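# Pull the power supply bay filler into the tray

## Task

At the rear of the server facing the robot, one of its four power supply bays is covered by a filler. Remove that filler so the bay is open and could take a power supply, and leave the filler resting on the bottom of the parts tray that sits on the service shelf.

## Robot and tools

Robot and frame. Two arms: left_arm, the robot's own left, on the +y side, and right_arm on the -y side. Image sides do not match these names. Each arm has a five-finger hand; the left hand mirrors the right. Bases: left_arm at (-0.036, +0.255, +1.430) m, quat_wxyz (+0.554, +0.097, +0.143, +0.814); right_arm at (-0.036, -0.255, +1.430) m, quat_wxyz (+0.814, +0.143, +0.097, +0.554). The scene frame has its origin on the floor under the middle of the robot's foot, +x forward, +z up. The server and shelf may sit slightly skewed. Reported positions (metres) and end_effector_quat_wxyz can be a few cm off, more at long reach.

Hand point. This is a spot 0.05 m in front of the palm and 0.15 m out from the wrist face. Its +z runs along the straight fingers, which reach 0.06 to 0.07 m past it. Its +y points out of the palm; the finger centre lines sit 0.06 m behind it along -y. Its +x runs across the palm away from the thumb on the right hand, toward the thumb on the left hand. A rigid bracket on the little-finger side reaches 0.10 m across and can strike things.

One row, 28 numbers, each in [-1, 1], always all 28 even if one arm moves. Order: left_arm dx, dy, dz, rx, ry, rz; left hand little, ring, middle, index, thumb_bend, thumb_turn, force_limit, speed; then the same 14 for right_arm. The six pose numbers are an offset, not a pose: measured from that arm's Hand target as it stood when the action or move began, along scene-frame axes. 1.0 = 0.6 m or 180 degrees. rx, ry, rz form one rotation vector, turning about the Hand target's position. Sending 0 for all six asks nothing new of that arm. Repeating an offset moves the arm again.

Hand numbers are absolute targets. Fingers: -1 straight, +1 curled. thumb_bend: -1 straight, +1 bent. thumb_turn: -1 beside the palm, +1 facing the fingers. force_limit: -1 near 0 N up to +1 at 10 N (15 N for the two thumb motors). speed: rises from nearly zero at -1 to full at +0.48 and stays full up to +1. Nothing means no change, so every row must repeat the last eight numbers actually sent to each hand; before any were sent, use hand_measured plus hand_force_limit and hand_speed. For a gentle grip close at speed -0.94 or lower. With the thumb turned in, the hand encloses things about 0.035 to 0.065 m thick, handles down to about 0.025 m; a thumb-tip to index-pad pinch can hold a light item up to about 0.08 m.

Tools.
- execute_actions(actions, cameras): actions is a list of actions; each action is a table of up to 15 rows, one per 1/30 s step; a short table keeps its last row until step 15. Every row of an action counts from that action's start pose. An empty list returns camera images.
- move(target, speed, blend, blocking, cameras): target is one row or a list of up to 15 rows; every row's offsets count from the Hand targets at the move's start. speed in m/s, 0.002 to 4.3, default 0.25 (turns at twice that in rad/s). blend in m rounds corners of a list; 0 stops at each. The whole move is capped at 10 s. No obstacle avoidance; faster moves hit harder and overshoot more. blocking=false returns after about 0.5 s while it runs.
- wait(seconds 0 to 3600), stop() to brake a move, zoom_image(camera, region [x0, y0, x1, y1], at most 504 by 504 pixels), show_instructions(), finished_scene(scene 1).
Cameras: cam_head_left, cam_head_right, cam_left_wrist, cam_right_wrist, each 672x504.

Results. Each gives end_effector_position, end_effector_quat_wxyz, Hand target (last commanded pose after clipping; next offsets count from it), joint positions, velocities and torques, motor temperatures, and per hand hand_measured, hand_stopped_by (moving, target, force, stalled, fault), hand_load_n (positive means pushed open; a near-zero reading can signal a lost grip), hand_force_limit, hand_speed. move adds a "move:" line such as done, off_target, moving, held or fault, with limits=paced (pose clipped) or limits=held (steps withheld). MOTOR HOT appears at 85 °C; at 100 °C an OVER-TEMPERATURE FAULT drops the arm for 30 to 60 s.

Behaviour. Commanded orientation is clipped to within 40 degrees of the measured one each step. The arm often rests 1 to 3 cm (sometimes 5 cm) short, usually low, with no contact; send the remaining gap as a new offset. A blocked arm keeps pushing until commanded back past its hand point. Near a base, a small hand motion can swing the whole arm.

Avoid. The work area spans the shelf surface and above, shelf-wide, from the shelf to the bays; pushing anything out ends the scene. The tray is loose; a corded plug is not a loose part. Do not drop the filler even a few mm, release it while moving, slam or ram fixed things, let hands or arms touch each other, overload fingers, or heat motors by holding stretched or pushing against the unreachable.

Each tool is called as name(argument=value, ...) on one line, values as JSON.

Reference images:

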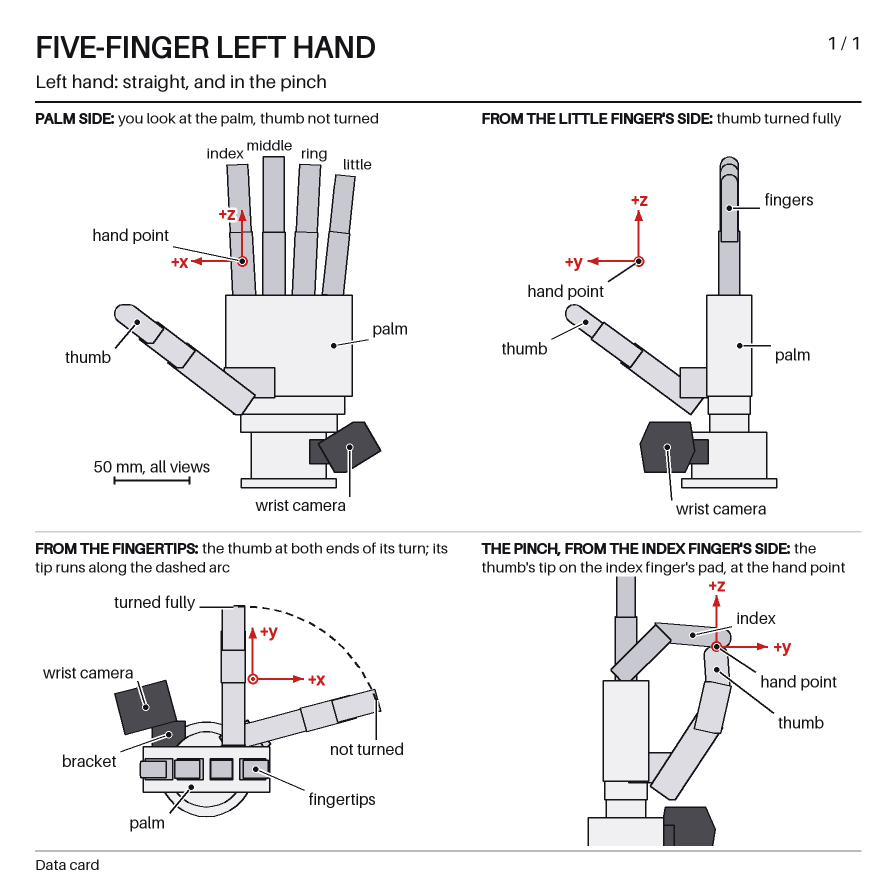

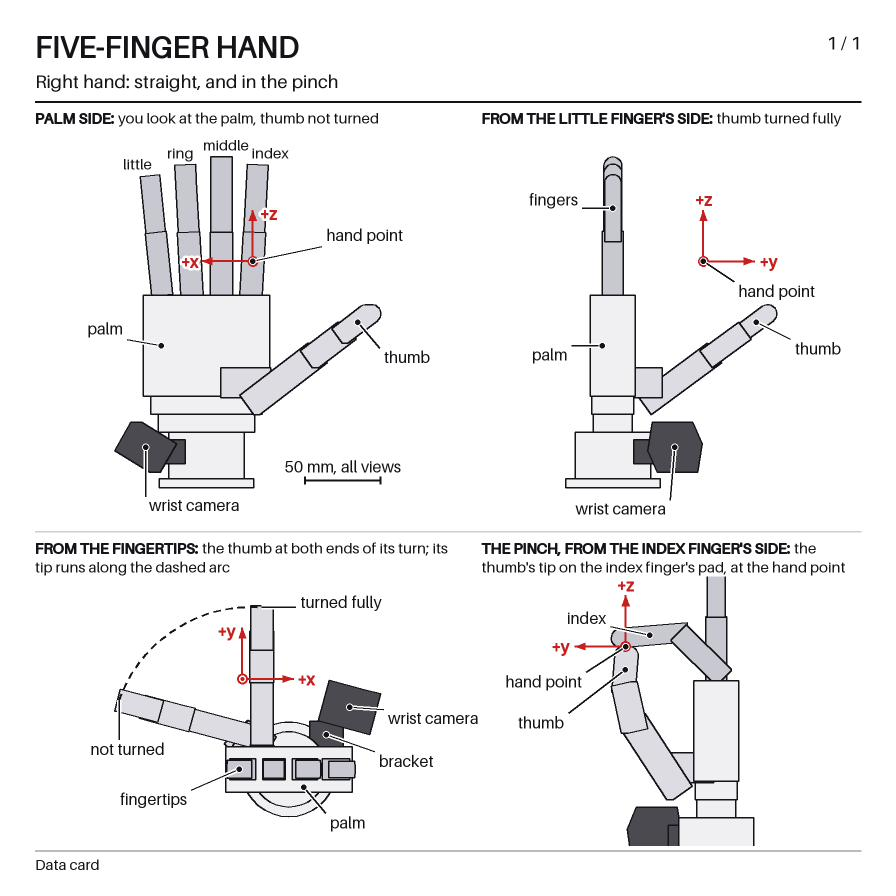

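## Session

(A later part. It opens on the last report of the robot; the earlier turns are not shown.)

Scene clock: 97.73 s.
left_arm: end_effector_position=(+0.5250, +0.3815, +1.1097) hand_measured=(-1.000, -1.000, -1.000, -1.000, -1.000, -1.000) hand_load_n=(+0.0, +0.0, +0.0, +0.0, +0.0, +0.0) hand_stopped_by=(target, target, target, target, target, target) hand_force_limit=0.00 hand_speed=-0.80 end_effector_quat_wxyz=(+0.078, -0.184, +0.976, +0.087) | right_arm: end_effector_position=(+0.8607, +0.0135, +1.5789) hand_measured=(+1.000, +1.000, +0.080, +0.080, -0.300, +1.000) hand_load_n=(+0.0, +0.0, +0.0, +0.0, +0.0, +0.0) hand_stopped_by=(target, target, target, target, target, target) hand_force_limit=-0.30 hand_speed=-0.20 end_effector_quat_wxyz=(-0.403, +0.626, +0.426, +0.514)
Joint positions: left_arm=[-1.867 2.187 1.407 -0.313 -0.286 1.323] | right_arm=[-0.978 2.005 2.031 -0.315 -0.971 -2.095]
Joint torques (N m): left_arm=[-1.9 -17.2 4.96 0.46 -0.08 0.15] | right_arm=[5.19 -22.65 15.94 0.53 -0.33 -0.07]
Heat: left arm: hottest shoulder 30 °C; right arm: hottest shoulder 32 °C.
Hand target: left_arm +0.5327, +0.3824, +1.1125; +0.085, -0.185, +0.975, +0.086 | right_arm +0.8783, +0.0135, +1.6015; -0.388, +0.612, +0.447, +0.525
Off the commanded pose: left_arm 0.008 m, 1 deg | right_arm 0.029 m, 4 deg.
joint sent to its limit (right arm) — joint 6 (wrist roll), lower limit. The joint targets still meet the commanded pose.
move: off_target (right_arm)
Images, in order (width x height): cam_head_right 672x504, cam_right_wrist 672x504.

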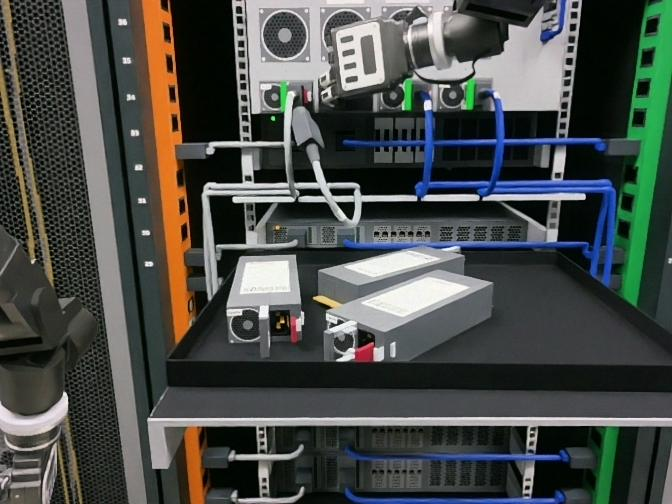

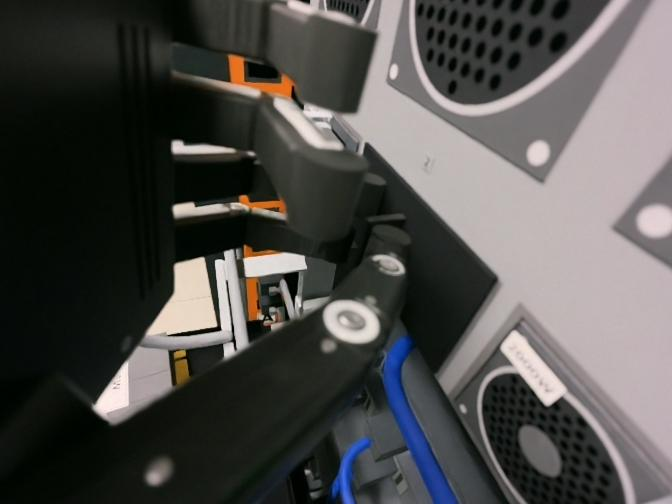

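move(target=[0,0,0,0,0,0,-1,-1,-1,-1,-1,-1,0,-0.8,0.0,0.0,0.0,0,0,0,1,1,0.8,0.8,-0.3,1,0.1,-0.85], speed=0.04, cameras=["cam_head_right","cam_right_wrist"])

zoom_image(camera="cam_right_wrist", region=[330, 130, 450, 250])

Scene clock: 99.27 s.
left_arm: end_effector_position=(+0.5250, +0.3815, +1.1097) hand_measured=(-1.000, -1.000, -1.000, -1.000, -1.000, -1.000) hand_load_n=(+0.0, +0.0, +0.0, +0.0, +0.0, +0.0) hand_stopped_by=(target, target, target, target, target, target) hand_force_limit=0.00 hand_speed=-0.80 end_effector_quat_wxyz=(+0.078, -0.184, +0.976, +0.087) | right_arm: end_effector_position=(+0.8596, +0.0163, +1.5787) hand_measured=(+1.000, +1.000, +0.272, +0.438, -0.302, +1.000) hand_load_n=(+0.0, +0.0, +3.0, +5.5, +6.5, +0.0) hand_stopped_by=(target, target, force, force, target, target) hand_force_limit=0.10 hand_speed=-0.85 end_effector_quat_wxyz=(-0.407, +0.625, +0.427, +0.512)
Joint positions: left_arm=[-1.867 2.187 1.407 -0.313 -0.286 1.323] | right_arm=[-0.975 2.008 2.036 -0.321 -0.977 -2.095]
Joint torques (N m): left_arm=[-2.08 -17.14 4.97 0.44 -0.09 0.16] | right_arm=[5.13 -22.89 15.46 0.83 -0.11 -0.02]
Heat: left arm: hottest shoulder 30 °C; right arm: hottest shoulder 32 °C.
Hand target: left_arm +0.5327, +0.3824, +1.1125; +0.085, -0.185, +0.975, +0.086 | right_arm +0.8783, +0.0135, +1.6014; -0.388, +0.612, +0.447, +0.525
Off the commanded pose: left_arm 0.008 m, 1 deg | right_arm 0.030 m, 4 deg.
joint sent to its limit (right arm) — joint 6 (wrist roll), lower limit. The joint targets still meet the commanded pose.
move: done

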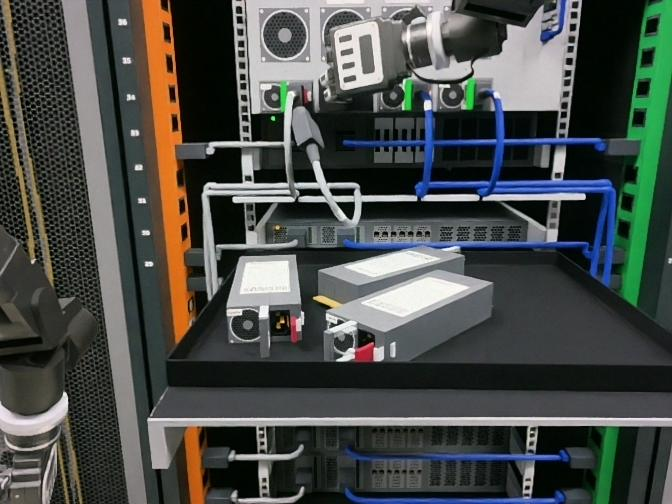

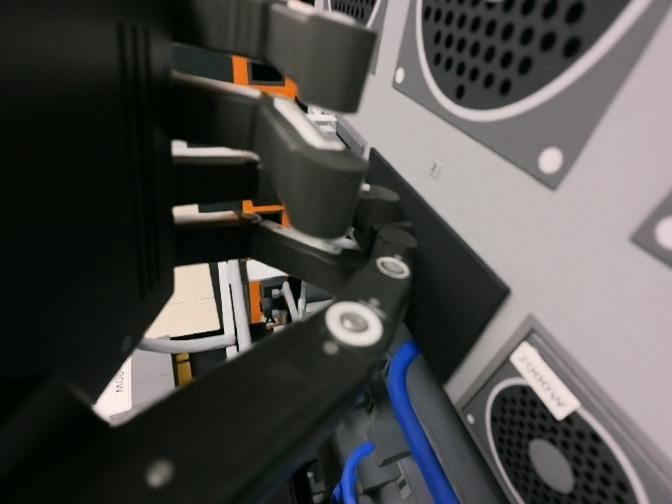

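Scaled by 4.200 from the camera's image (finer frame: 960x720).

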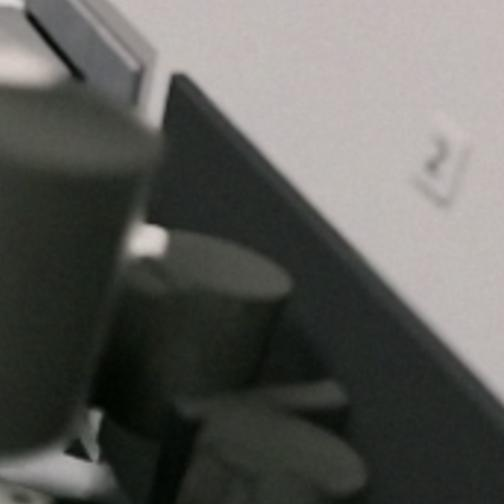

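zoom_image(camera="cam_head_right", region=[310, 60, 370, 120])

Scaled by 8.400 from the camera's image (finer frame: 960x720).

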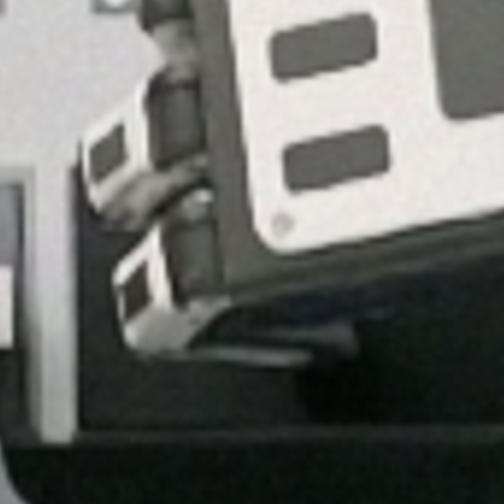

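move(target=[0,0,0,0,0,0,-1,-1,-1,-1,-1,-1,0,-0.8,-0.045,0,0,0,0,0,1,1,0.1,0.45,-0.9,1,-0.3,-0.2], speed=0.06)

move(target=[0,0,0,0,0,0,-1,-1,-1,-1,-1,-1,0,-0.8,-0.02,0.0,0.0,0.0162,-0.004,0.0278,1,1,-0.05,-0.05,-0.9,1,-0.3,-0.2], speed=0.06)

move(target=[0,0,0,0,0,0,-1,-1,-1,-1,-1,-1,0,-0.8,0,0.0,0.0,0,0,0,1,1,-0.05,-0.05,-0.1,1,-0.3,-0.2], speed=0.06, cameras=["cam_right_wrist","cam_head_right","cam_head_left"])

zoom_image(camera="cam_head_right", region=[300, 30, 480, 165])

Scene clock: 102.23 s.
left_arm: end_effector_position=(+0.5250, +0.3815, +1.1097) hand_measured=(-1.000, -1.000, -1.000, -1.000, -1.000, -1.000) hand_load_n=(+0.0, +0.0, +0.0, +0.0, +0.0, +0.0) hand_stopped_by=(target, target, target, target, target, target) hand_force_limit=0.00 hand_speed=-0.80 end_effector_quat_wxyz=(+0.078, -0.184, +0.976, +0.087) | right_arm: end_effector_position=(+0.8471, +0.0268, +1.5704) hand_measured=(+1.000, +1.000, +0.100, +0.438, -0.900, +1.000) hand_load_n=(+0.0, +0.5, +0.0, +0.0, -0.5, +0.0) hand_stopped_by=(target, target, target, force, target, target) hand_force_limit=-0.30 hand_speed=-0.20 end_effector_quat_wxyz=(-0.407, +0.623, +0.429, +0.511)
Joint positions: left_arm=[-1.867 2.187 1.407 -0.313 -0.286 1.323] | right_arm=[-0.96 1.988 1.972 -0.277 -0.966 -2.095]
Joint torques (N m): left_arm=[-2.02 -17.14 4.97 0.46 -0.09 0.16] | right_arm=[4.72 -26.52 9.37 1.36 -0.28 -0.01]
Heat: left arm: hottest shoulder 30 °C; right arm: hottest shoulder 32 °C.
Hand target: left_arm +0.5327, +0.3824, +1.1125; +0.085, -0.185, +0.975, +0.086 | right_arm +0.8513, +0.0133, +1.6013; -0.388, +0.612, +0.447, +0.525
Off the commanded pose: left_arm 0.008 m, 1 deg | right_arm 0.034 m, 4 deg.
joint sent to its limit (right arm) — joint 6 (wrist roll), lower limit. The joint targets still meet the commanded pose.
move: off_target (right_arm)

Scene clock: 103.50 s.
left_arm: end_effector_position=(+0.5250, +0.3815, +1.1097) hand_measured=(-1.000, -1.000, -1.000, -1.000, -1.000, -1.000) hand_load_n=(+0.0, +0.0, +0.0, +0.0, +0.0, +0.0) hand_stopped_by=(target, target, target, target, target, target) hand_force_limit=0.00 hand_speed=-0.80 end_effector_quat_wxyz=(+0.078, -0.184, +0.976, +0.087) | right_arm: end_effector_position=(+0.8369, +0.0257, +1.5750) hand_measured=(+1.000, +1.000, -0.050, -0.050, -0.900, +1.000) hand_load_n=(+0.0, +0.0, +0.0, +0.0, +0.0, +0.0) hand_stopped_by=(target, target, target, target, target, target) hand_force_limit=-0.30 hand_speed=-0.20 end_effector_quat_wxyz=(-0.440, +0.590, +0.440, +0.515)
Joint positions: left_arm=[-1.867 2.187 1.407 -0.313 -0.286 1.323] | right_arm=[-0.98 1.987 1.954 -0.242 -1.08 -2.095]
Joint torques (N m): left_arm=[-2.08 -17.08 4.98 0.46 -0.08 0.16] | right_arm=[4.66 -27.11 9.13 1.2 -0.52 -0.02]
Heat: left arm: hottest shoulder 30 °C; right arm: hottest shoulder 32 °C.
Hand target: left_arm +0.5327, +0.3824, +1.1125; +0.085, -0.185, +0.975, +0.086 | right_arm +0.8393, +0.0135, +1.6015; -0.423, +0.579, +0.462, +0.522
Off the commanded pose: left_arm 0.008 m, 1 deg | right_arm 0.029 m, 4 deg.
joint sent to its limit (right arm) — joint 6 (wrist roll), lower limit. The joint targets still meet the commanded pose.
move: off_target (right_arm)

Scene clock: 104.50 s.
left_arm: end_effector_position=(+0.5250, +0.3815, +1.1097) hand_measured=(-1.000, -1.000, -1.000, -1.000, -1.000, -1.000) hand_load_n=(+0.0, +0.0, +0.0, +0.0, +0.0, +0.0) hand_stopped_by=(target, target, target, target, target, target) hand_force_limit=0.00 hand_speed=-0.80 end_effector_quat_wxyz=(+0.078, -0.184, +0.976, +0.087) | right_arm: end_effector_position=(+0.8368, +0.0257, +1.5751) hand_measured=(+1.000, +1.000, -0.050, -0.050, -0.100, +1.000) hand_load_n=(+0.0, +0.0, +0.0, +0.0, +0.0, +0.0) hand_stopped_by=(target, target, target, target, target, target) hand_force_limit=-0.30 hand_speed=-0.20 end_effector_quat_wxyz=(-0.440, +0.589, +0.440, +0.515)
Joint positions: left_arm=[-1.867 2.187 1.407 -0.313 -0.286 1.323] | right_arm=[-0.98 1.987 1.954 -0.242 -1.081 -2.095]
Joint torques (N m): left_arm=[-1.96 -17.14 4.97 0.47 -0.09 0.15] | right_arm=[4.37 -26.7 9.28 1.31 -0.51 -0.01]
Heat: left arm: hottest shoulder 30 °C; right arm: hottest shoulder 32 °C.
Hand target: left_arm +0.5327, +0.3824, +1.1125; +0.085, -0.185, +0.975, +0.086 | right_arm +0.8393, +0.0135, +1.6015; -0.423, +0.579, +0.462, +0.522
Off the commanded pose: left_arm 0.008 m, 1 deg | right_arm 0.029 m, 4 deg.
joint sent to its limit (right arm) — joint 6 (wrist roll), lower limit. The joint targets still meet the commanded pose.
move: done
Images, in order (width x height): cam_head_left 672x504, cam_head_right 672x504, cam_right_wrist 672x504.

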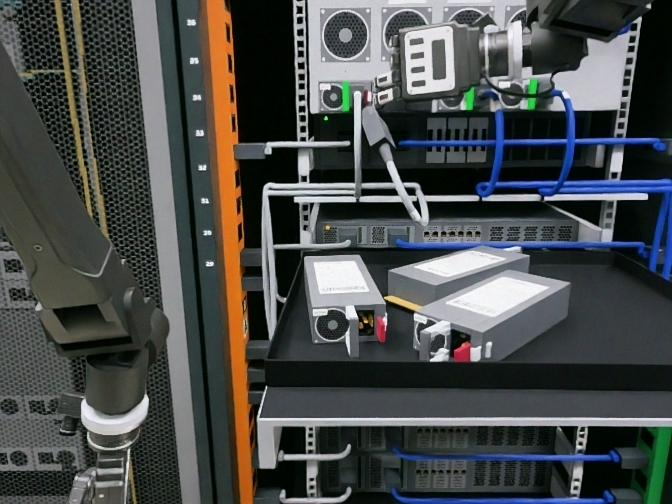

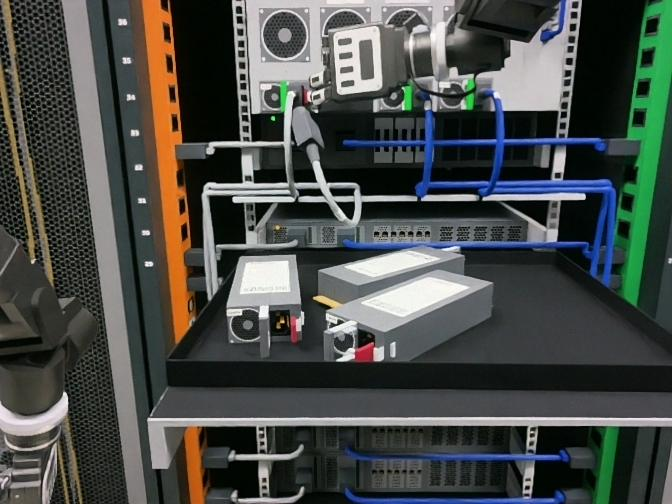

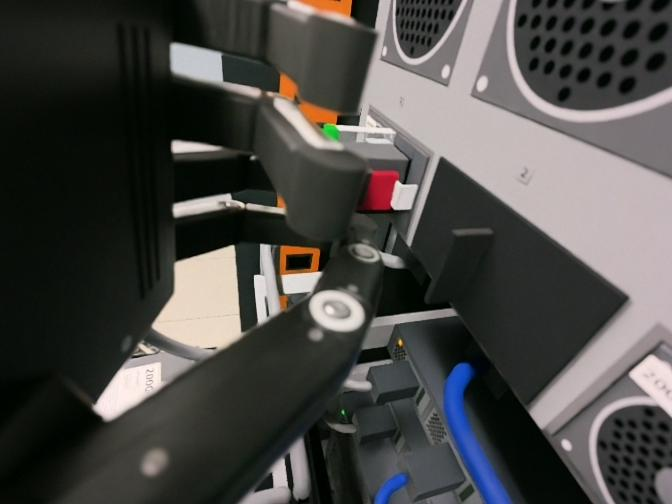

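Scaled by 2.800 from the camera's image (finer frame: 960x720).

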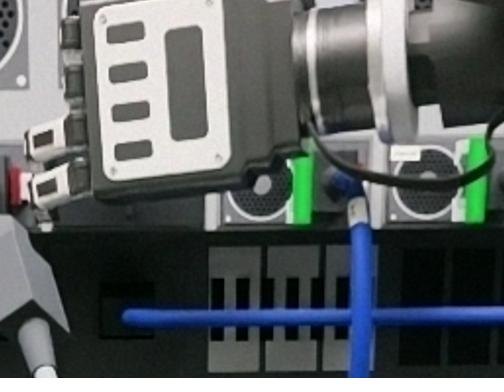

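move(target=[[0,0,0,0,0,0,-1,-1,-1,-1,-1,-1,0,-0.8,0.0,-0.033,-0.01,0,0,0,1,1,-0.05,-0.05,-0.1,1,-0.3,-0.2],[0,0,0,0,0,0,-1,-1,-1,-1,-1,-1,0,-0.8,0.045,-0.033,-0.015,0,0,0,1,1,-0.05,-0.05,-0.1,1,-0.3,-0.2]], speed=0.06, cameras=["cam_right_wrist","cam_head_right"])

zoom_image(camera="cam_right_wrist", region=[310, 140, 450, 280])

zoom_image(camera="cam_head_right", region=[300, 60, 370, 130])

Scene clock: 107.50 s.
left_arm: end_effector_position=(+0.5250, +0.3815, +1.1097) hand_measured=(-1.000, -1.000, -1.000, -1.000, -1.000, -1.000) hand_load_n=(+0.0, +0.0, +0.0, +0.0, +0.0, +0.0) hand_stopped_by=(target, target, target, target, target, target) hand_force_limit=0.00 hand_speed=-0.80 end_effector_quat_wxyz=(+0.078, -0.184, +0.976, +0.087) | right_arm: end_effector_position=(+0.8496, +0.0015, +1.5749) hand_measured=(+1.000, +1.000, -0.050, -0.050, -0.100, +1.000) hand_load_n=(+0.0, +0.0, +0.0, +0.0, +0.0, +0.5) hand_stopped_by=(target, target, target, target, target, target) hand_force_limit=-0.30 hand_speed=-0.20 end_effector_quat_wxyz=(-0.440, +0.588, +0.436, +0.520)
Joint positions: left_arm=[-1.867 2.187 1.407 -0.313 -0.286 1.323] | right_arm=[-1.016 2.005 1.992 -0.256 -1.115 -2.095]
Joint torques (N m): left_arm=[-2.02 -17.14 4.97 0.47 -0.09 0.15] | right_arm=[4.48 -23 15.06 0.53 -0.53 -0.05]
Motor temperatures (°C): left_arm=[22 30 26 23 22 23] | right_arm=[25 33 30 24 25 21]
Heat: left arm: hottest shoulder 30 °C; right arm: hottest shoulder 33 °C.
Hand target: left_arm +0.5327, +0.3824, +1.1125; +0.085, -0.185, +0.975, +0.086 | right_arm +0.8664, -0.0065, +1.5925; -0.423, +0.579, +0.462, +0.523
Off the commanded pose: left_arm 0.008 m, 1 deg | right_arm 0.025 m, 4 deg.
joint sent to its limit (right arm) — joint 6 (wrist roll), lower limit. The joint targets are off in orientation, not in position.
move: off_target (right_arm)
Images, in order (width x height): cam_head_right 672x504, cam_right_wrist 672x504.

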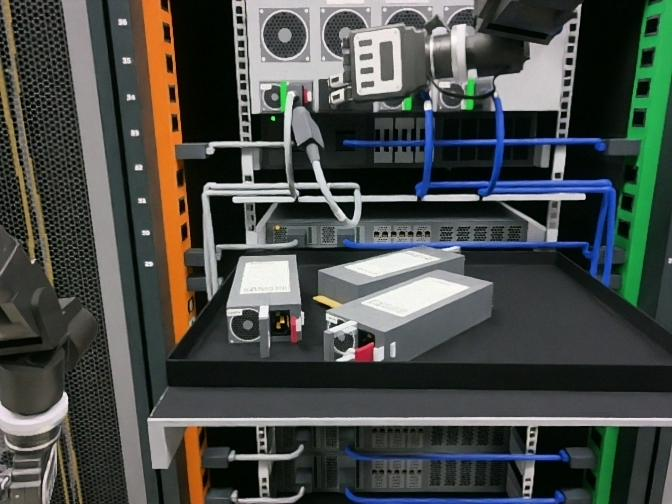

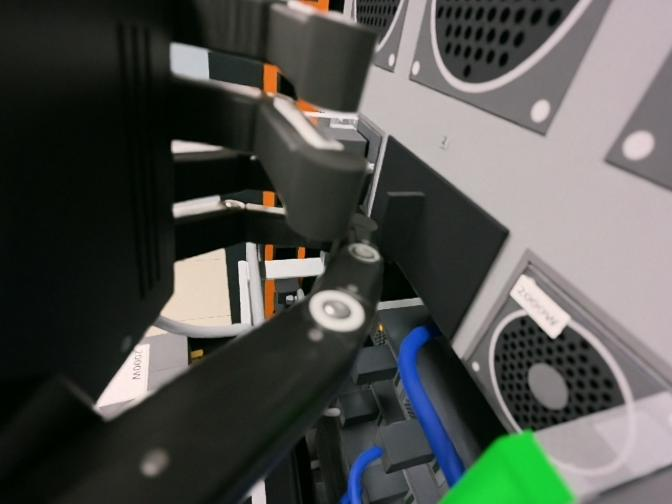

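Scaled by 3.600 from the camera's image (finer frame: 960x720).

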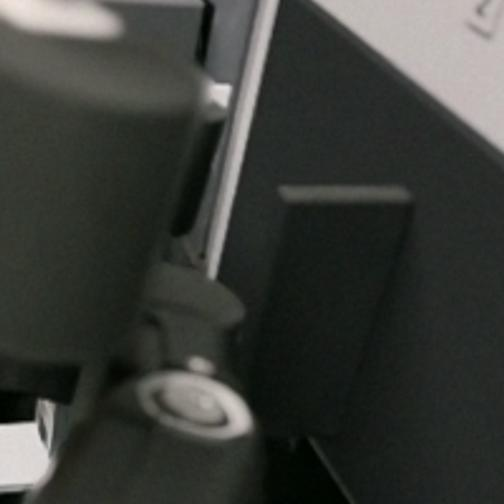

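Scaled by 7.200 from the camera's image (finer frame: 960x720).

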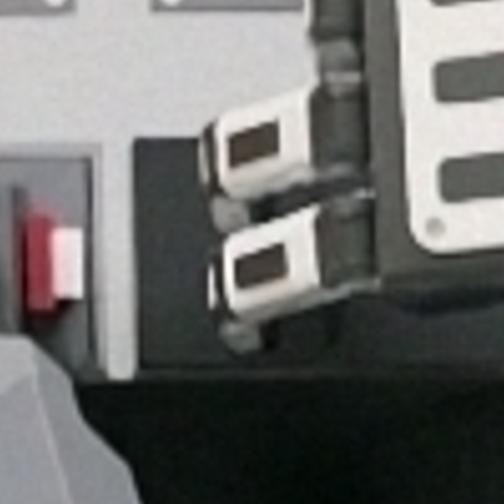

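move(target=[0,0,0,0,0,0,-1,-1,-1,-1,-1,-1,0,-0.8,0.0166,0.004,-0.001,0,0,0,1,1,-0.05,-0.05,-0.1,1,-0.3,-0.2], speed=0.04, cameras=["cam_right_wrist","cam_head_right"])

zoom_image(camera="cam_right_wrist", region=[310, 140, 450, 280])

zoom_image(camera="cam_head_right", region=[300, 60, 370, 130])

Scene clock: 108.90 s.
left_arm: end_effector_position=(+0.5250, +0.3815, +1.1097) hand_measured=(-1.000, -1.000, -1.000, -1.000, -1.000, -1.000) hand_load_n=(+0.0, +0.0, +0.0, +0.0, +0.0, +0.0) hand_stopped_by=(target, target, target, target, target, target) hand_force_limit=0.00 hand_speed=-0.80 end_effector_quat_wxyz=(+0.078, -0.184, +0.976, +0.087) | right_arm: end_effector_position=(+0.8592, +0.0032, +1.5736) hand_measured=(+1.000, +1.000, -0.050, -0.050, -0.100, +1.000) hand_load_n=(+0.0, +0.0, +0.0, +0.0, +0.0, +0.0) hand_stopped_by=(target, target, target, target, target, target) hand_force_limit=-0.30 hand_speed=-0.20 end_effector_quat_wxyz=(-0.440, +0.588, +0.436, +0.519)
Joint positions: left_arm=[-1.867 2.187 1.407 -0.313 -0.286 1.323] | right_arm=[-1.016 2.037 2.047 -0.281 -1.115 -2.095]
Joint torques (N m): left_arm=[-2.02 -17.14 4.98 0.44 -0.09 0.15] | right_arm=[4.72 -23.3 15.45 0.62 -0.48 -0.05]
Heat: left arm: hottest shoulder 30 °C; right arm: hottest shoulder 33 °C.
Hand target: left_arm +0.5327, +0.3824, +1.1125; +0.085, -0.185, +0.975, +0.086 | right_arm +0.8763, -0.0041, +1.5920; -0.423, +0.579, +0.462, +0.523
Off the commanded pose: left_arm 0.008 m, 1 deg | right_arm 0.026 m, 4 deg.
joint sent to its limit (right arm) — joint 6 (wrist roll), lower limit. The joint targets are off in orientation, not in position.
move: off_target (right_arm)
Images, in order (width x height): cam_head_right 672x504, cam_right_wrist 672x504.

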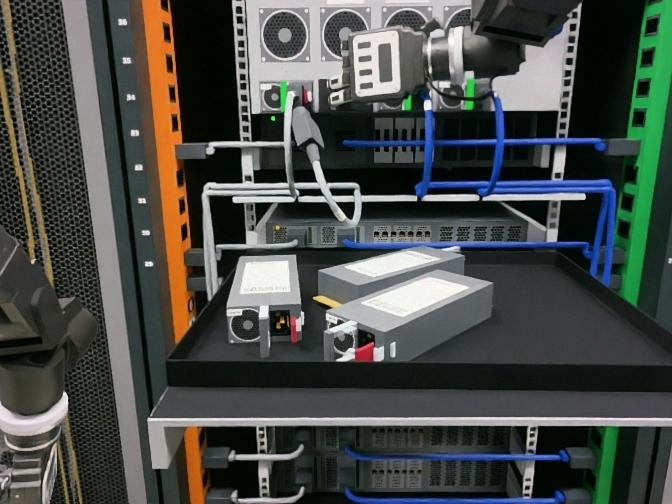

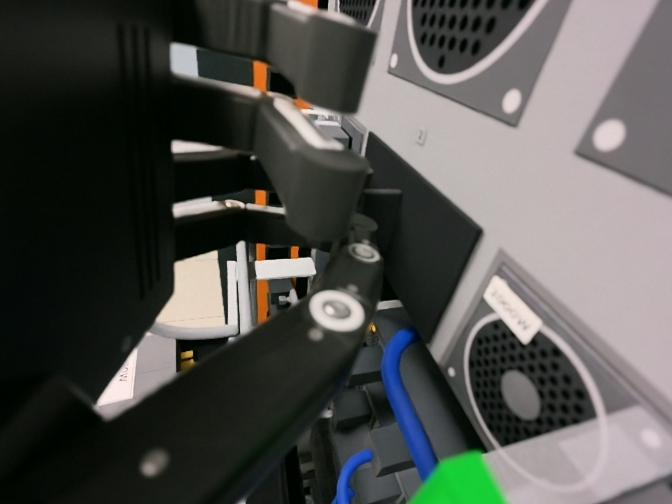

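Scaled by 3.600 from the camera's image (finer frame: 960x720).

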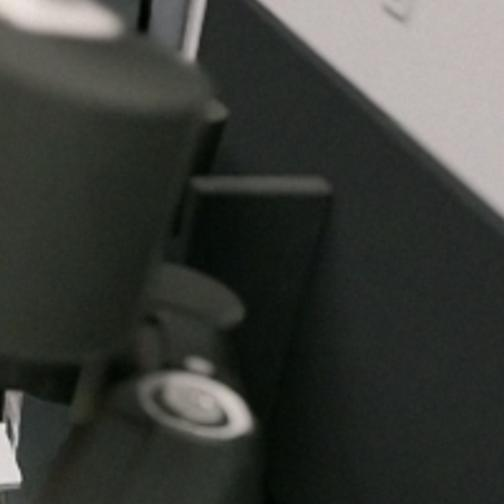

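Scaled by 7.200 from the camera's image (finer frame: 960x720).

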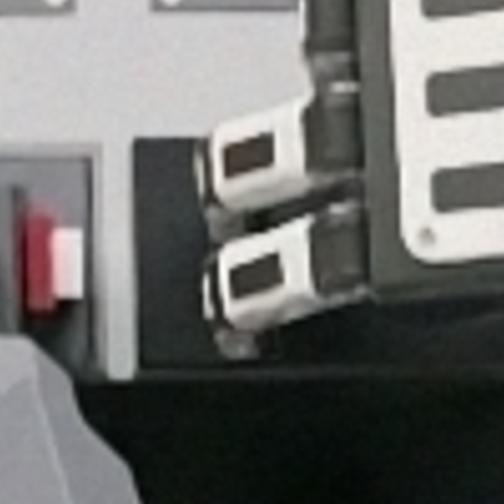

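move(target=[0,0,0,0,0,0,-1,-1,-1,-1,-1,-1,0,-0.8,0.012,0.0,-0.001,0,0,0,1,1,-0.05,-0.05,-0.1,1,-0.3,-0.2], speed=0.03, cameras=["cam_right_wrist","cam_head_right"])

zoom_image(camera="cam_right_wrist", region=[310, 140, 450, 280])

Scene clock: 110.30 s.
left_arm: end_effector_position=(+0.5250, +0.3815, +1.1097) hand_measured=(-1.000, -1.000, -1.000, -1.000, -1.000, -1.000) hand_load_n=(+0.0, +0.0, +0.0, +0.0, +0.0, +0.0) hand_stopped_by=(target, target, target, target, target, target) hand_force_limit=0.00 hand_speed=-0.80 end_effector_quat_wxyz=(+0.078, -0.184, +0.976, +0.087) | right_arm: end_effector_position=(+0.8636, +0.0047, +1.5758) hand_measured=(+1.000, +1.000, -0.050, -0.050, -0.100, +1.000) hand_load_n=(+0.0, +0.0, +0.0, +0.0, +0.0, +0.5) hand_stopped_by=(target, target, target, target, target, target) hand_force_limit=-0.30 hand_speed=-0.20 end_effector_quat_wxyz=(-0.444, +0.586, +0.437, +0.518)
Joint positions: left_arm=[-1.867 2.187 1.407 -0.313 -0.286 1.323] | right_arm=[-1.016 2.054 2.084 -0.303 -1.123 -2.095]
Joint torques (N m): left_arm=[-2.02 -17.2 4.96 0.46 -0.08 0.16] | right_arm=[4.07 -23 15.76 0.55 -0.17 -0.03]
Heat: left arm: hottest shoulder 30 °C; right arm: hottest shoulder 33 °C.
Hand target: left_arm +0.5327, +0.3824, +1.1125; +0.085, -0.185, +0.975, +0.086 | right_arm +0.8836, -0.0042, +1.5914; -0.422, +0.579, +0.462, +0.523
Off the commanded pose: left_arm 0.008 m, 1 deg | right_arm 0.027 m, 4 deg.
joint sent to its limit (right arm) — joint 6 (wrist roll), lower limit. The joint targets are off in orientation, not in position.
move: off_target (right_arm)
Images, in order (width x height): cam_head_right 672x504, cam_right_wrist 672x504.

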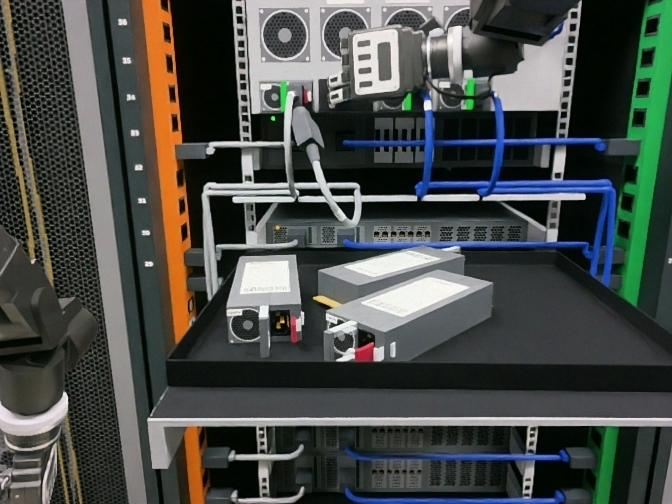

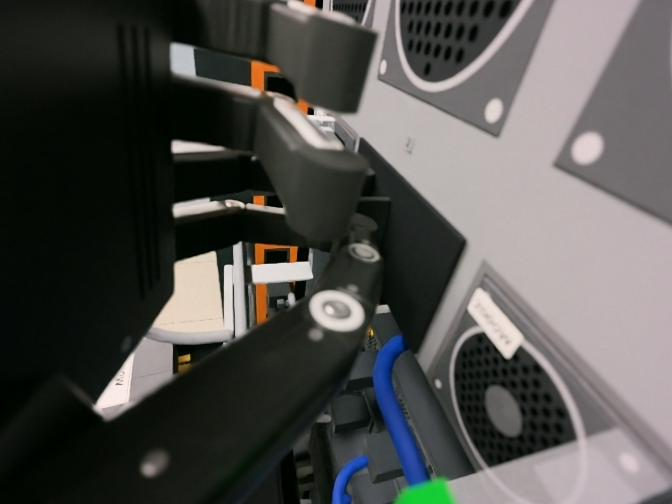

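Scaled by 3.600 from the camera's image (finer frame: 960x720).

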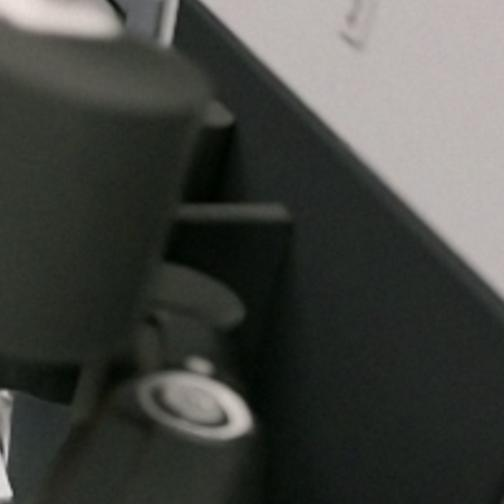

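move(target=[0,0,0,0,0,0,-1,-1,-1,-1,-1,-1,0,-0.8,0.007,0.0,-0.001,0,0,0,1,1,-0.05,-0.05,-0.1,1,-0.3,-0.2], speed=0.03)

move(target=[0,0,0,0,0,0,-1,-1,-1,-1,-1,-1,0,-0.8,0.0,0.0,0.0,0,0,0,1,1,0.8,0.8,-0.1,1,0.1,-0.85], speed=0.03, cameras=["cam_right_wrist","cam_head_right"])

zoom_image(camera="cam_right_wrist", region=[310, 140, 450, 280])

zoom_image(camera="cam_head_right", region=[310, 60, 370, 120])

Scene clock: 111.80 s.
left_arm: end_effector_position=(+0.5250, +0.3815, +1.1097) hand_measured=(-1.000, -1.000, -1.000, -1.000, -1.000, -1.000) hand_load_n=(+0.0, +0.0, +0.0, +0.0, +0.0, +0.0) hand_stopped_by=(target, target, target, target, target, target) hand_force_limit=0.00 hand_speed=-0.80 end_effector_quat_wxyz=(+0.078, -0.184, +0.976, +0.087) | right_arm: end_effector_position=(+0.8642, +0.0048, +1.5752) hand_measured=(+1.000, +1.000, -0.050, -0.050, -0.100, +1.000) hand_load_n=(+0.0, +0.0, -1.5, +0.0, +0.0, +0.0) hand_stopped_by=(target, target, target, target, target, target) hand_force_limit=-0.30 hand_speed=-0.20 end_effector_quat_wxyz=(-0.448, +0.586, +0.436, +0.515)
Joint positions: left_arm=[-1.867 2.187 1.407 -0.313 -0.286 1.323] | right_arm=[-1.018 2.061 2.099 -0.318 -1.131 -2.095]
Joint torques (N m): left_arm=[-2.02 -17.26 4.97 0.46 -0.08 0.15] | right_arm=[4.48 -22.53 16.38 0.92 0.09 -0.06]
Heat: left arm: hottest shoulder 30 °C; right arm: hottest shoulder 33 °C.
Hand target: left_arm +0.5327, +0.3824, +1.1125; +0.085, -0.185, +0.975, +0.086 | right_arm +0.8877, -0.0041, +1.5907; -0.423, +0.579, +0.462, +0.522
Off the commanded pose: left_arm 0.008 m, 1 deg | right_arm 0.030 m, 4 deg.
joint sent to its limit (right arm) — joint 6 (wrist roll), lower limit. The joint targets are off in orientation, not in position.
move: off_target (right_arm)

Scene clock: 112.70 s.
left_arm: end_effector_position=(+0.5250, +0.3815, +1.1097) hand_measured=(-1.000, -1.000, -1.000, -1.000, -1.000, -1.000) hand_load_n=(+0.0, +0.0, +0.0, +0.0, +0.0, +0.0) hand_stopped_by=(target, target, target, target, target, target) hand_force_limit=0.00 hand_speed=-0.80 end_effector_quat_wxyz=(+0.078, -0.184, +0.976, +0.087) | right_arm: end_effector_position=(+0.8631, +0.0092, +1.5732) hand_measured=(+1.000, +1.000, +0.196, +0.210, -0.100, +1.000) hand_load_n=(+0.0, +0.0, +7.0, +6.5, +2.0, +0.0) hand_stopped_by=(target, target, force, force, target, target) hand_force_limit=0.10 hand_speed=-0.85 end_effector_quat_wxyz=(-0.451, +0.584, +0.437, +0.513)
Joint positions: left_arm=[-1.867 2.187 1.407 -0.313 -0.286 1.323] | right_arm=[-1.014 2.067 2.102 -0.318 -1.135 -2.095]
Joint torques (N m): left_arm=[-2.02 -17.14 4.97 0.46 -0.08 0.15] | right_arm=[4.37 -22.71 16.06 0.83 0.2 -0.05]
Heat: left arm: hottest shoulder 30 °C; right arm: hottest shoulder 33 °C.
Hand target: left_arm +0.5327, +0.3824, +1.1125; +0.085, -0.185, +0.975, +0.086 | right_arm +0.8877, -0.0040, +1.5905; -0.423, +0.579, +0.462, +0.522
Off the commanded pose: left_arm 0.008 m, 1 deg | right_arm 0.033 m, 5 deg.
joint sent to its limit (right arm) — joint 6 (wrist roll), lower limit. The joint targets are off in orientation, not in position.
move: done
Images, in order (width x height): cam_head_right 672x504, cam_right_wrist 672x504.

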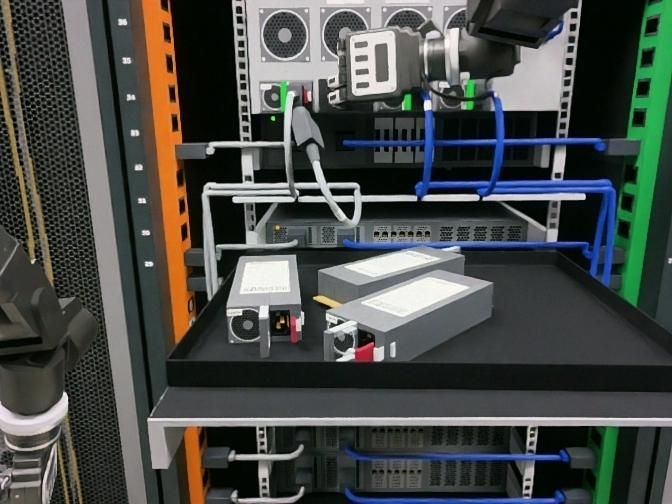

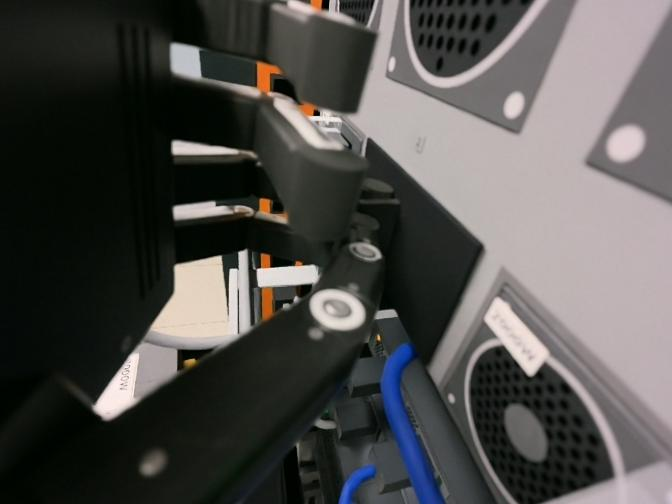

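Scaled by 3.600 from the camera's image (finer frame: 960x720).

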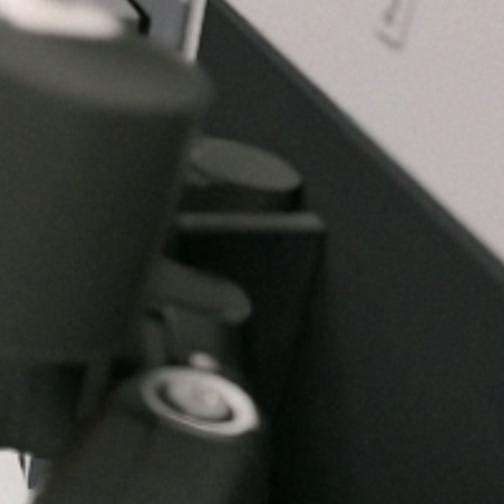

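Scaled by 8.400 from the camera's image (finer frame: 960x720).

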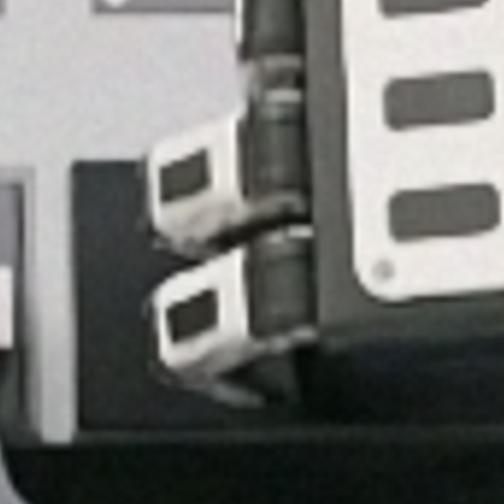

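execute_actions(actions=[[[0,0,0,0,0,0,-1,-1,-1,-1,-1,-1,0,-0.8,0,0,0,0,0,0,1,1,0.85,0.85,-0.1,1,0.4,-0.85]]], cameras=["cam_right_wrist","cam_head_right"])

Scene clock: 114.07 s.
left_arm: end_effector_position=(+0.5250, +0.3815, +1.1097) hand_measured=(-1.000, -1.000, -1.000, -1.000, -1.000, -1.000) hand_load_n=(+0.0, +0.0, +0.0, +0.0, +0.0, +0.0) hand_stopped_by=(target, target, target, target, target, target) hand_force_limit=0.00 hand_speed=-0.80 end_effector_quat_wxyz=(+0.078, -0.184, +0.976, +0.087) | right_arm: end_effector_position=(+0.8629, +0.0095, +1.5733) hand_measured=(+1.000, +1.000, +0.206, +0.222, -0.100, +1.000) hand_load_n=(+0.0, +0.5, +9.0, +8.0, +2.5, -0.5) hand_stopped_by=(target, target, force, force, target, target) hand_force_limit=0.40 hand_speed=-0.85 end_effector_quat_wxyz=(-0.452, +0.584, +0.437, +0.513)
Joint positions: left_arm=[-1.867 2.187 1.407 -0.313 -0.286 1.323] | right_arm=[-1.013 2.067 2.102 -0.318 -1.135 -2.095]
Joint torques (N m): left_arm=[-2.08 -17.14 4.97 0.47 -0.08 0.15] | right_arm=[4.13 -22.83 16.06 0.83 0.22 -0.02]
Heat: left arm: hottest shoulder 30 °C; right arm: hottest shoulder 33 °C.
Hand target: left_arm +0.5327, +0.3824, +1.1125; +0.085, -0.185, +0.975, +0.086 | right_arm +0.8877, -0.0039, +1.5905; -0.423, +0.579, +0.462, +0.522
Off the commanded pose: left_arm 0.008 m, 1 deg | right_arm 0.033 m, 5 deg.
joint sent to its limit (right arm) — joint 6 (wrist roll), lower limit. The joint targets are off in orientation, not in position.
Images, in order (width x height): cam_head_right 672x504, cam_right_wrist 672x504.

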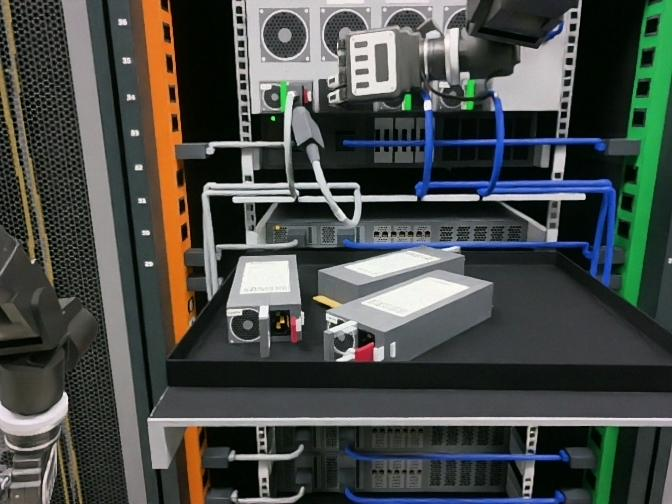

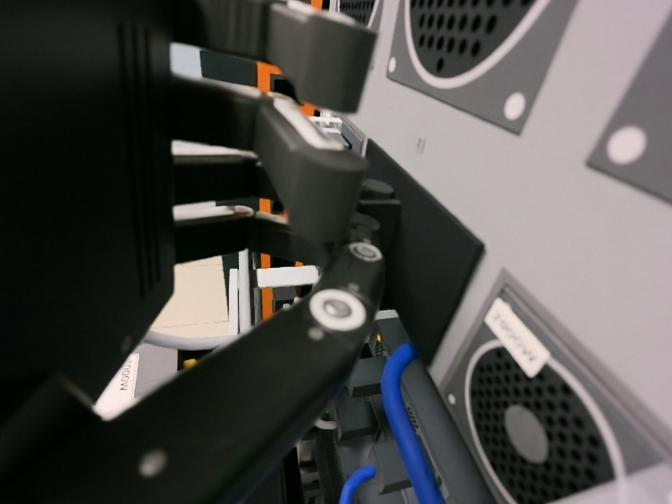

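zoom_image(camera="cam_right_wrist", region=[300, 130, 460, 290])

zoom_image(camera="cam_head_right", region=[260, 60, 420, 160])

Scaled by 3.150 from the camera's image (finer frame: 960x720).

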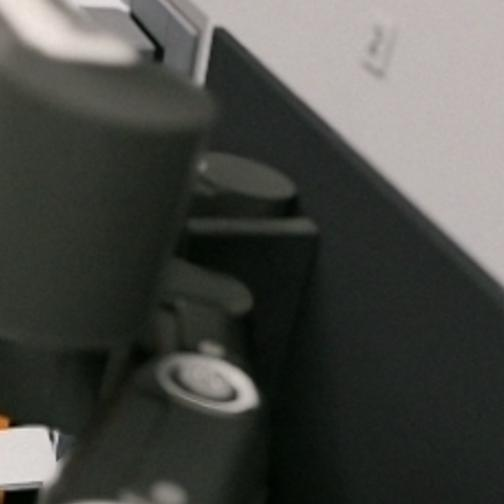

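Scaled by 3.150 from the camera's image (finer frame: 960x720).

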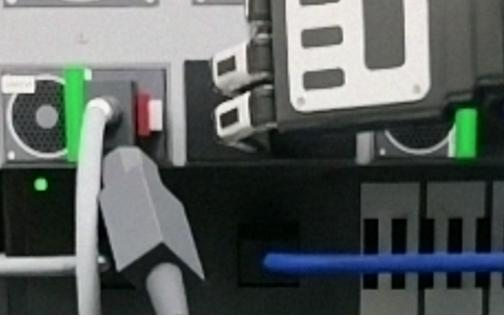

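move(target=[0,0,0,0,0,0,-1,-1,-1,-1,-1,-1,0,-0.8,-0.06,0,0,0,0,0,1,1,0.85,0.85,-0.1,1,0.4,-0.85], speed=0.03, cameras=["cam_right_wrist"])

zoom_image(camera="cam_right_wrist", region=[300, 130, 460, 290])

Scene clock: 121.23 s.
left_arm: end_effector_position=(+0.5250, +0.3815, +1.1097) hand_measured=(-1.000, -1.000, -1.000, -1.000, -1.000, -1.000) hand_load_n=(+0.0, +0.0, +0.0, +0.0, +0.0, +0.0) hand_stopped_by=(target, target, target, target, target, target) hand_force_limit=0.00 hand_speed=-0.80 end_effector_quat_wxyz=(+0.078, -0.184, +0.976, +0.087) | right_arm: end_effector_position=(+0.8486, +0.0090, +1.5627) hand_measured=(+1.000, +1.000, +0.208, +0.222, -0.100, +1.000) hand_load_n=(+0.0, +0.0, +0.0, +0.0, +0.0, +0.0) hand_stopped_by=(target, target, force, force, target, target) hand_force_limit=0.40 hand_speed=-0.85 end_effector_quat_wxyz=(-0.443, +0.588, +0.437, +0.517)
Joint positions: left_arm=[-1.867 2.187 1.407 -0.313 -0.286 1.323] | right_arm=[-1.01 2.022 1.991 -0.244 -1.113 -2.095]
Joint torques (N m): left_arm=[-1.96 -17.14 4.96 0.47 -0.08 0.15] | right_arm=[4.42 -27.05 9.29 1.22 -0.37 -0.04]
Heat: left arm: hottest shoulder 30 °C; right arm: hottest shoulder 33 °C.
Hand target: left_arm +0.5327, +0.3824, +1.1125; +0.085, -0.185, +0.975, +0.086 | right_arm +0.8517, -0.0041, +1.5906; -0.423, +0.579, +0.462, +0.522
Off the commanded pose: left_arm 0.008 m, 1 deg | right_arm 0.031 m, 4 deg.
joint sent to its limit (right arm) — joint 6 (wrist roll), lower limit. The joint targets are off in orientation, not in position.
move: off_target (right_arm)

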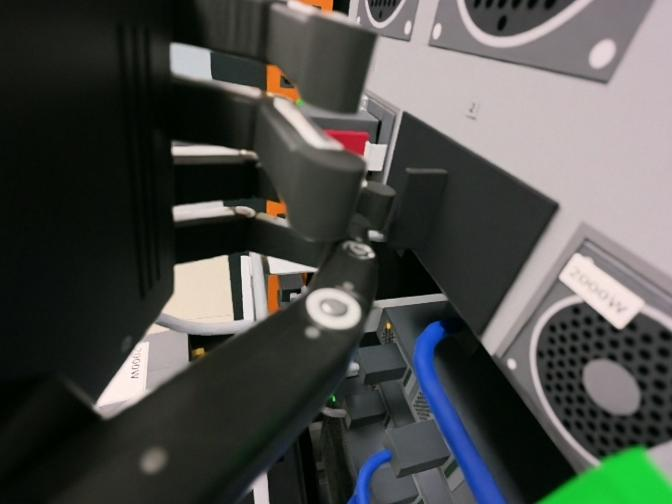

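Scaled by 3.150 from the camera's image (finer frame: 960x720).

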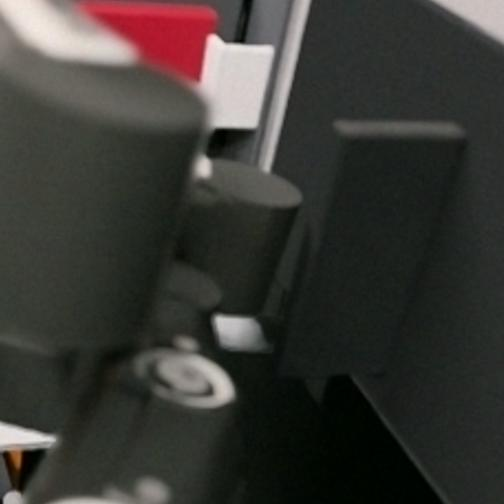

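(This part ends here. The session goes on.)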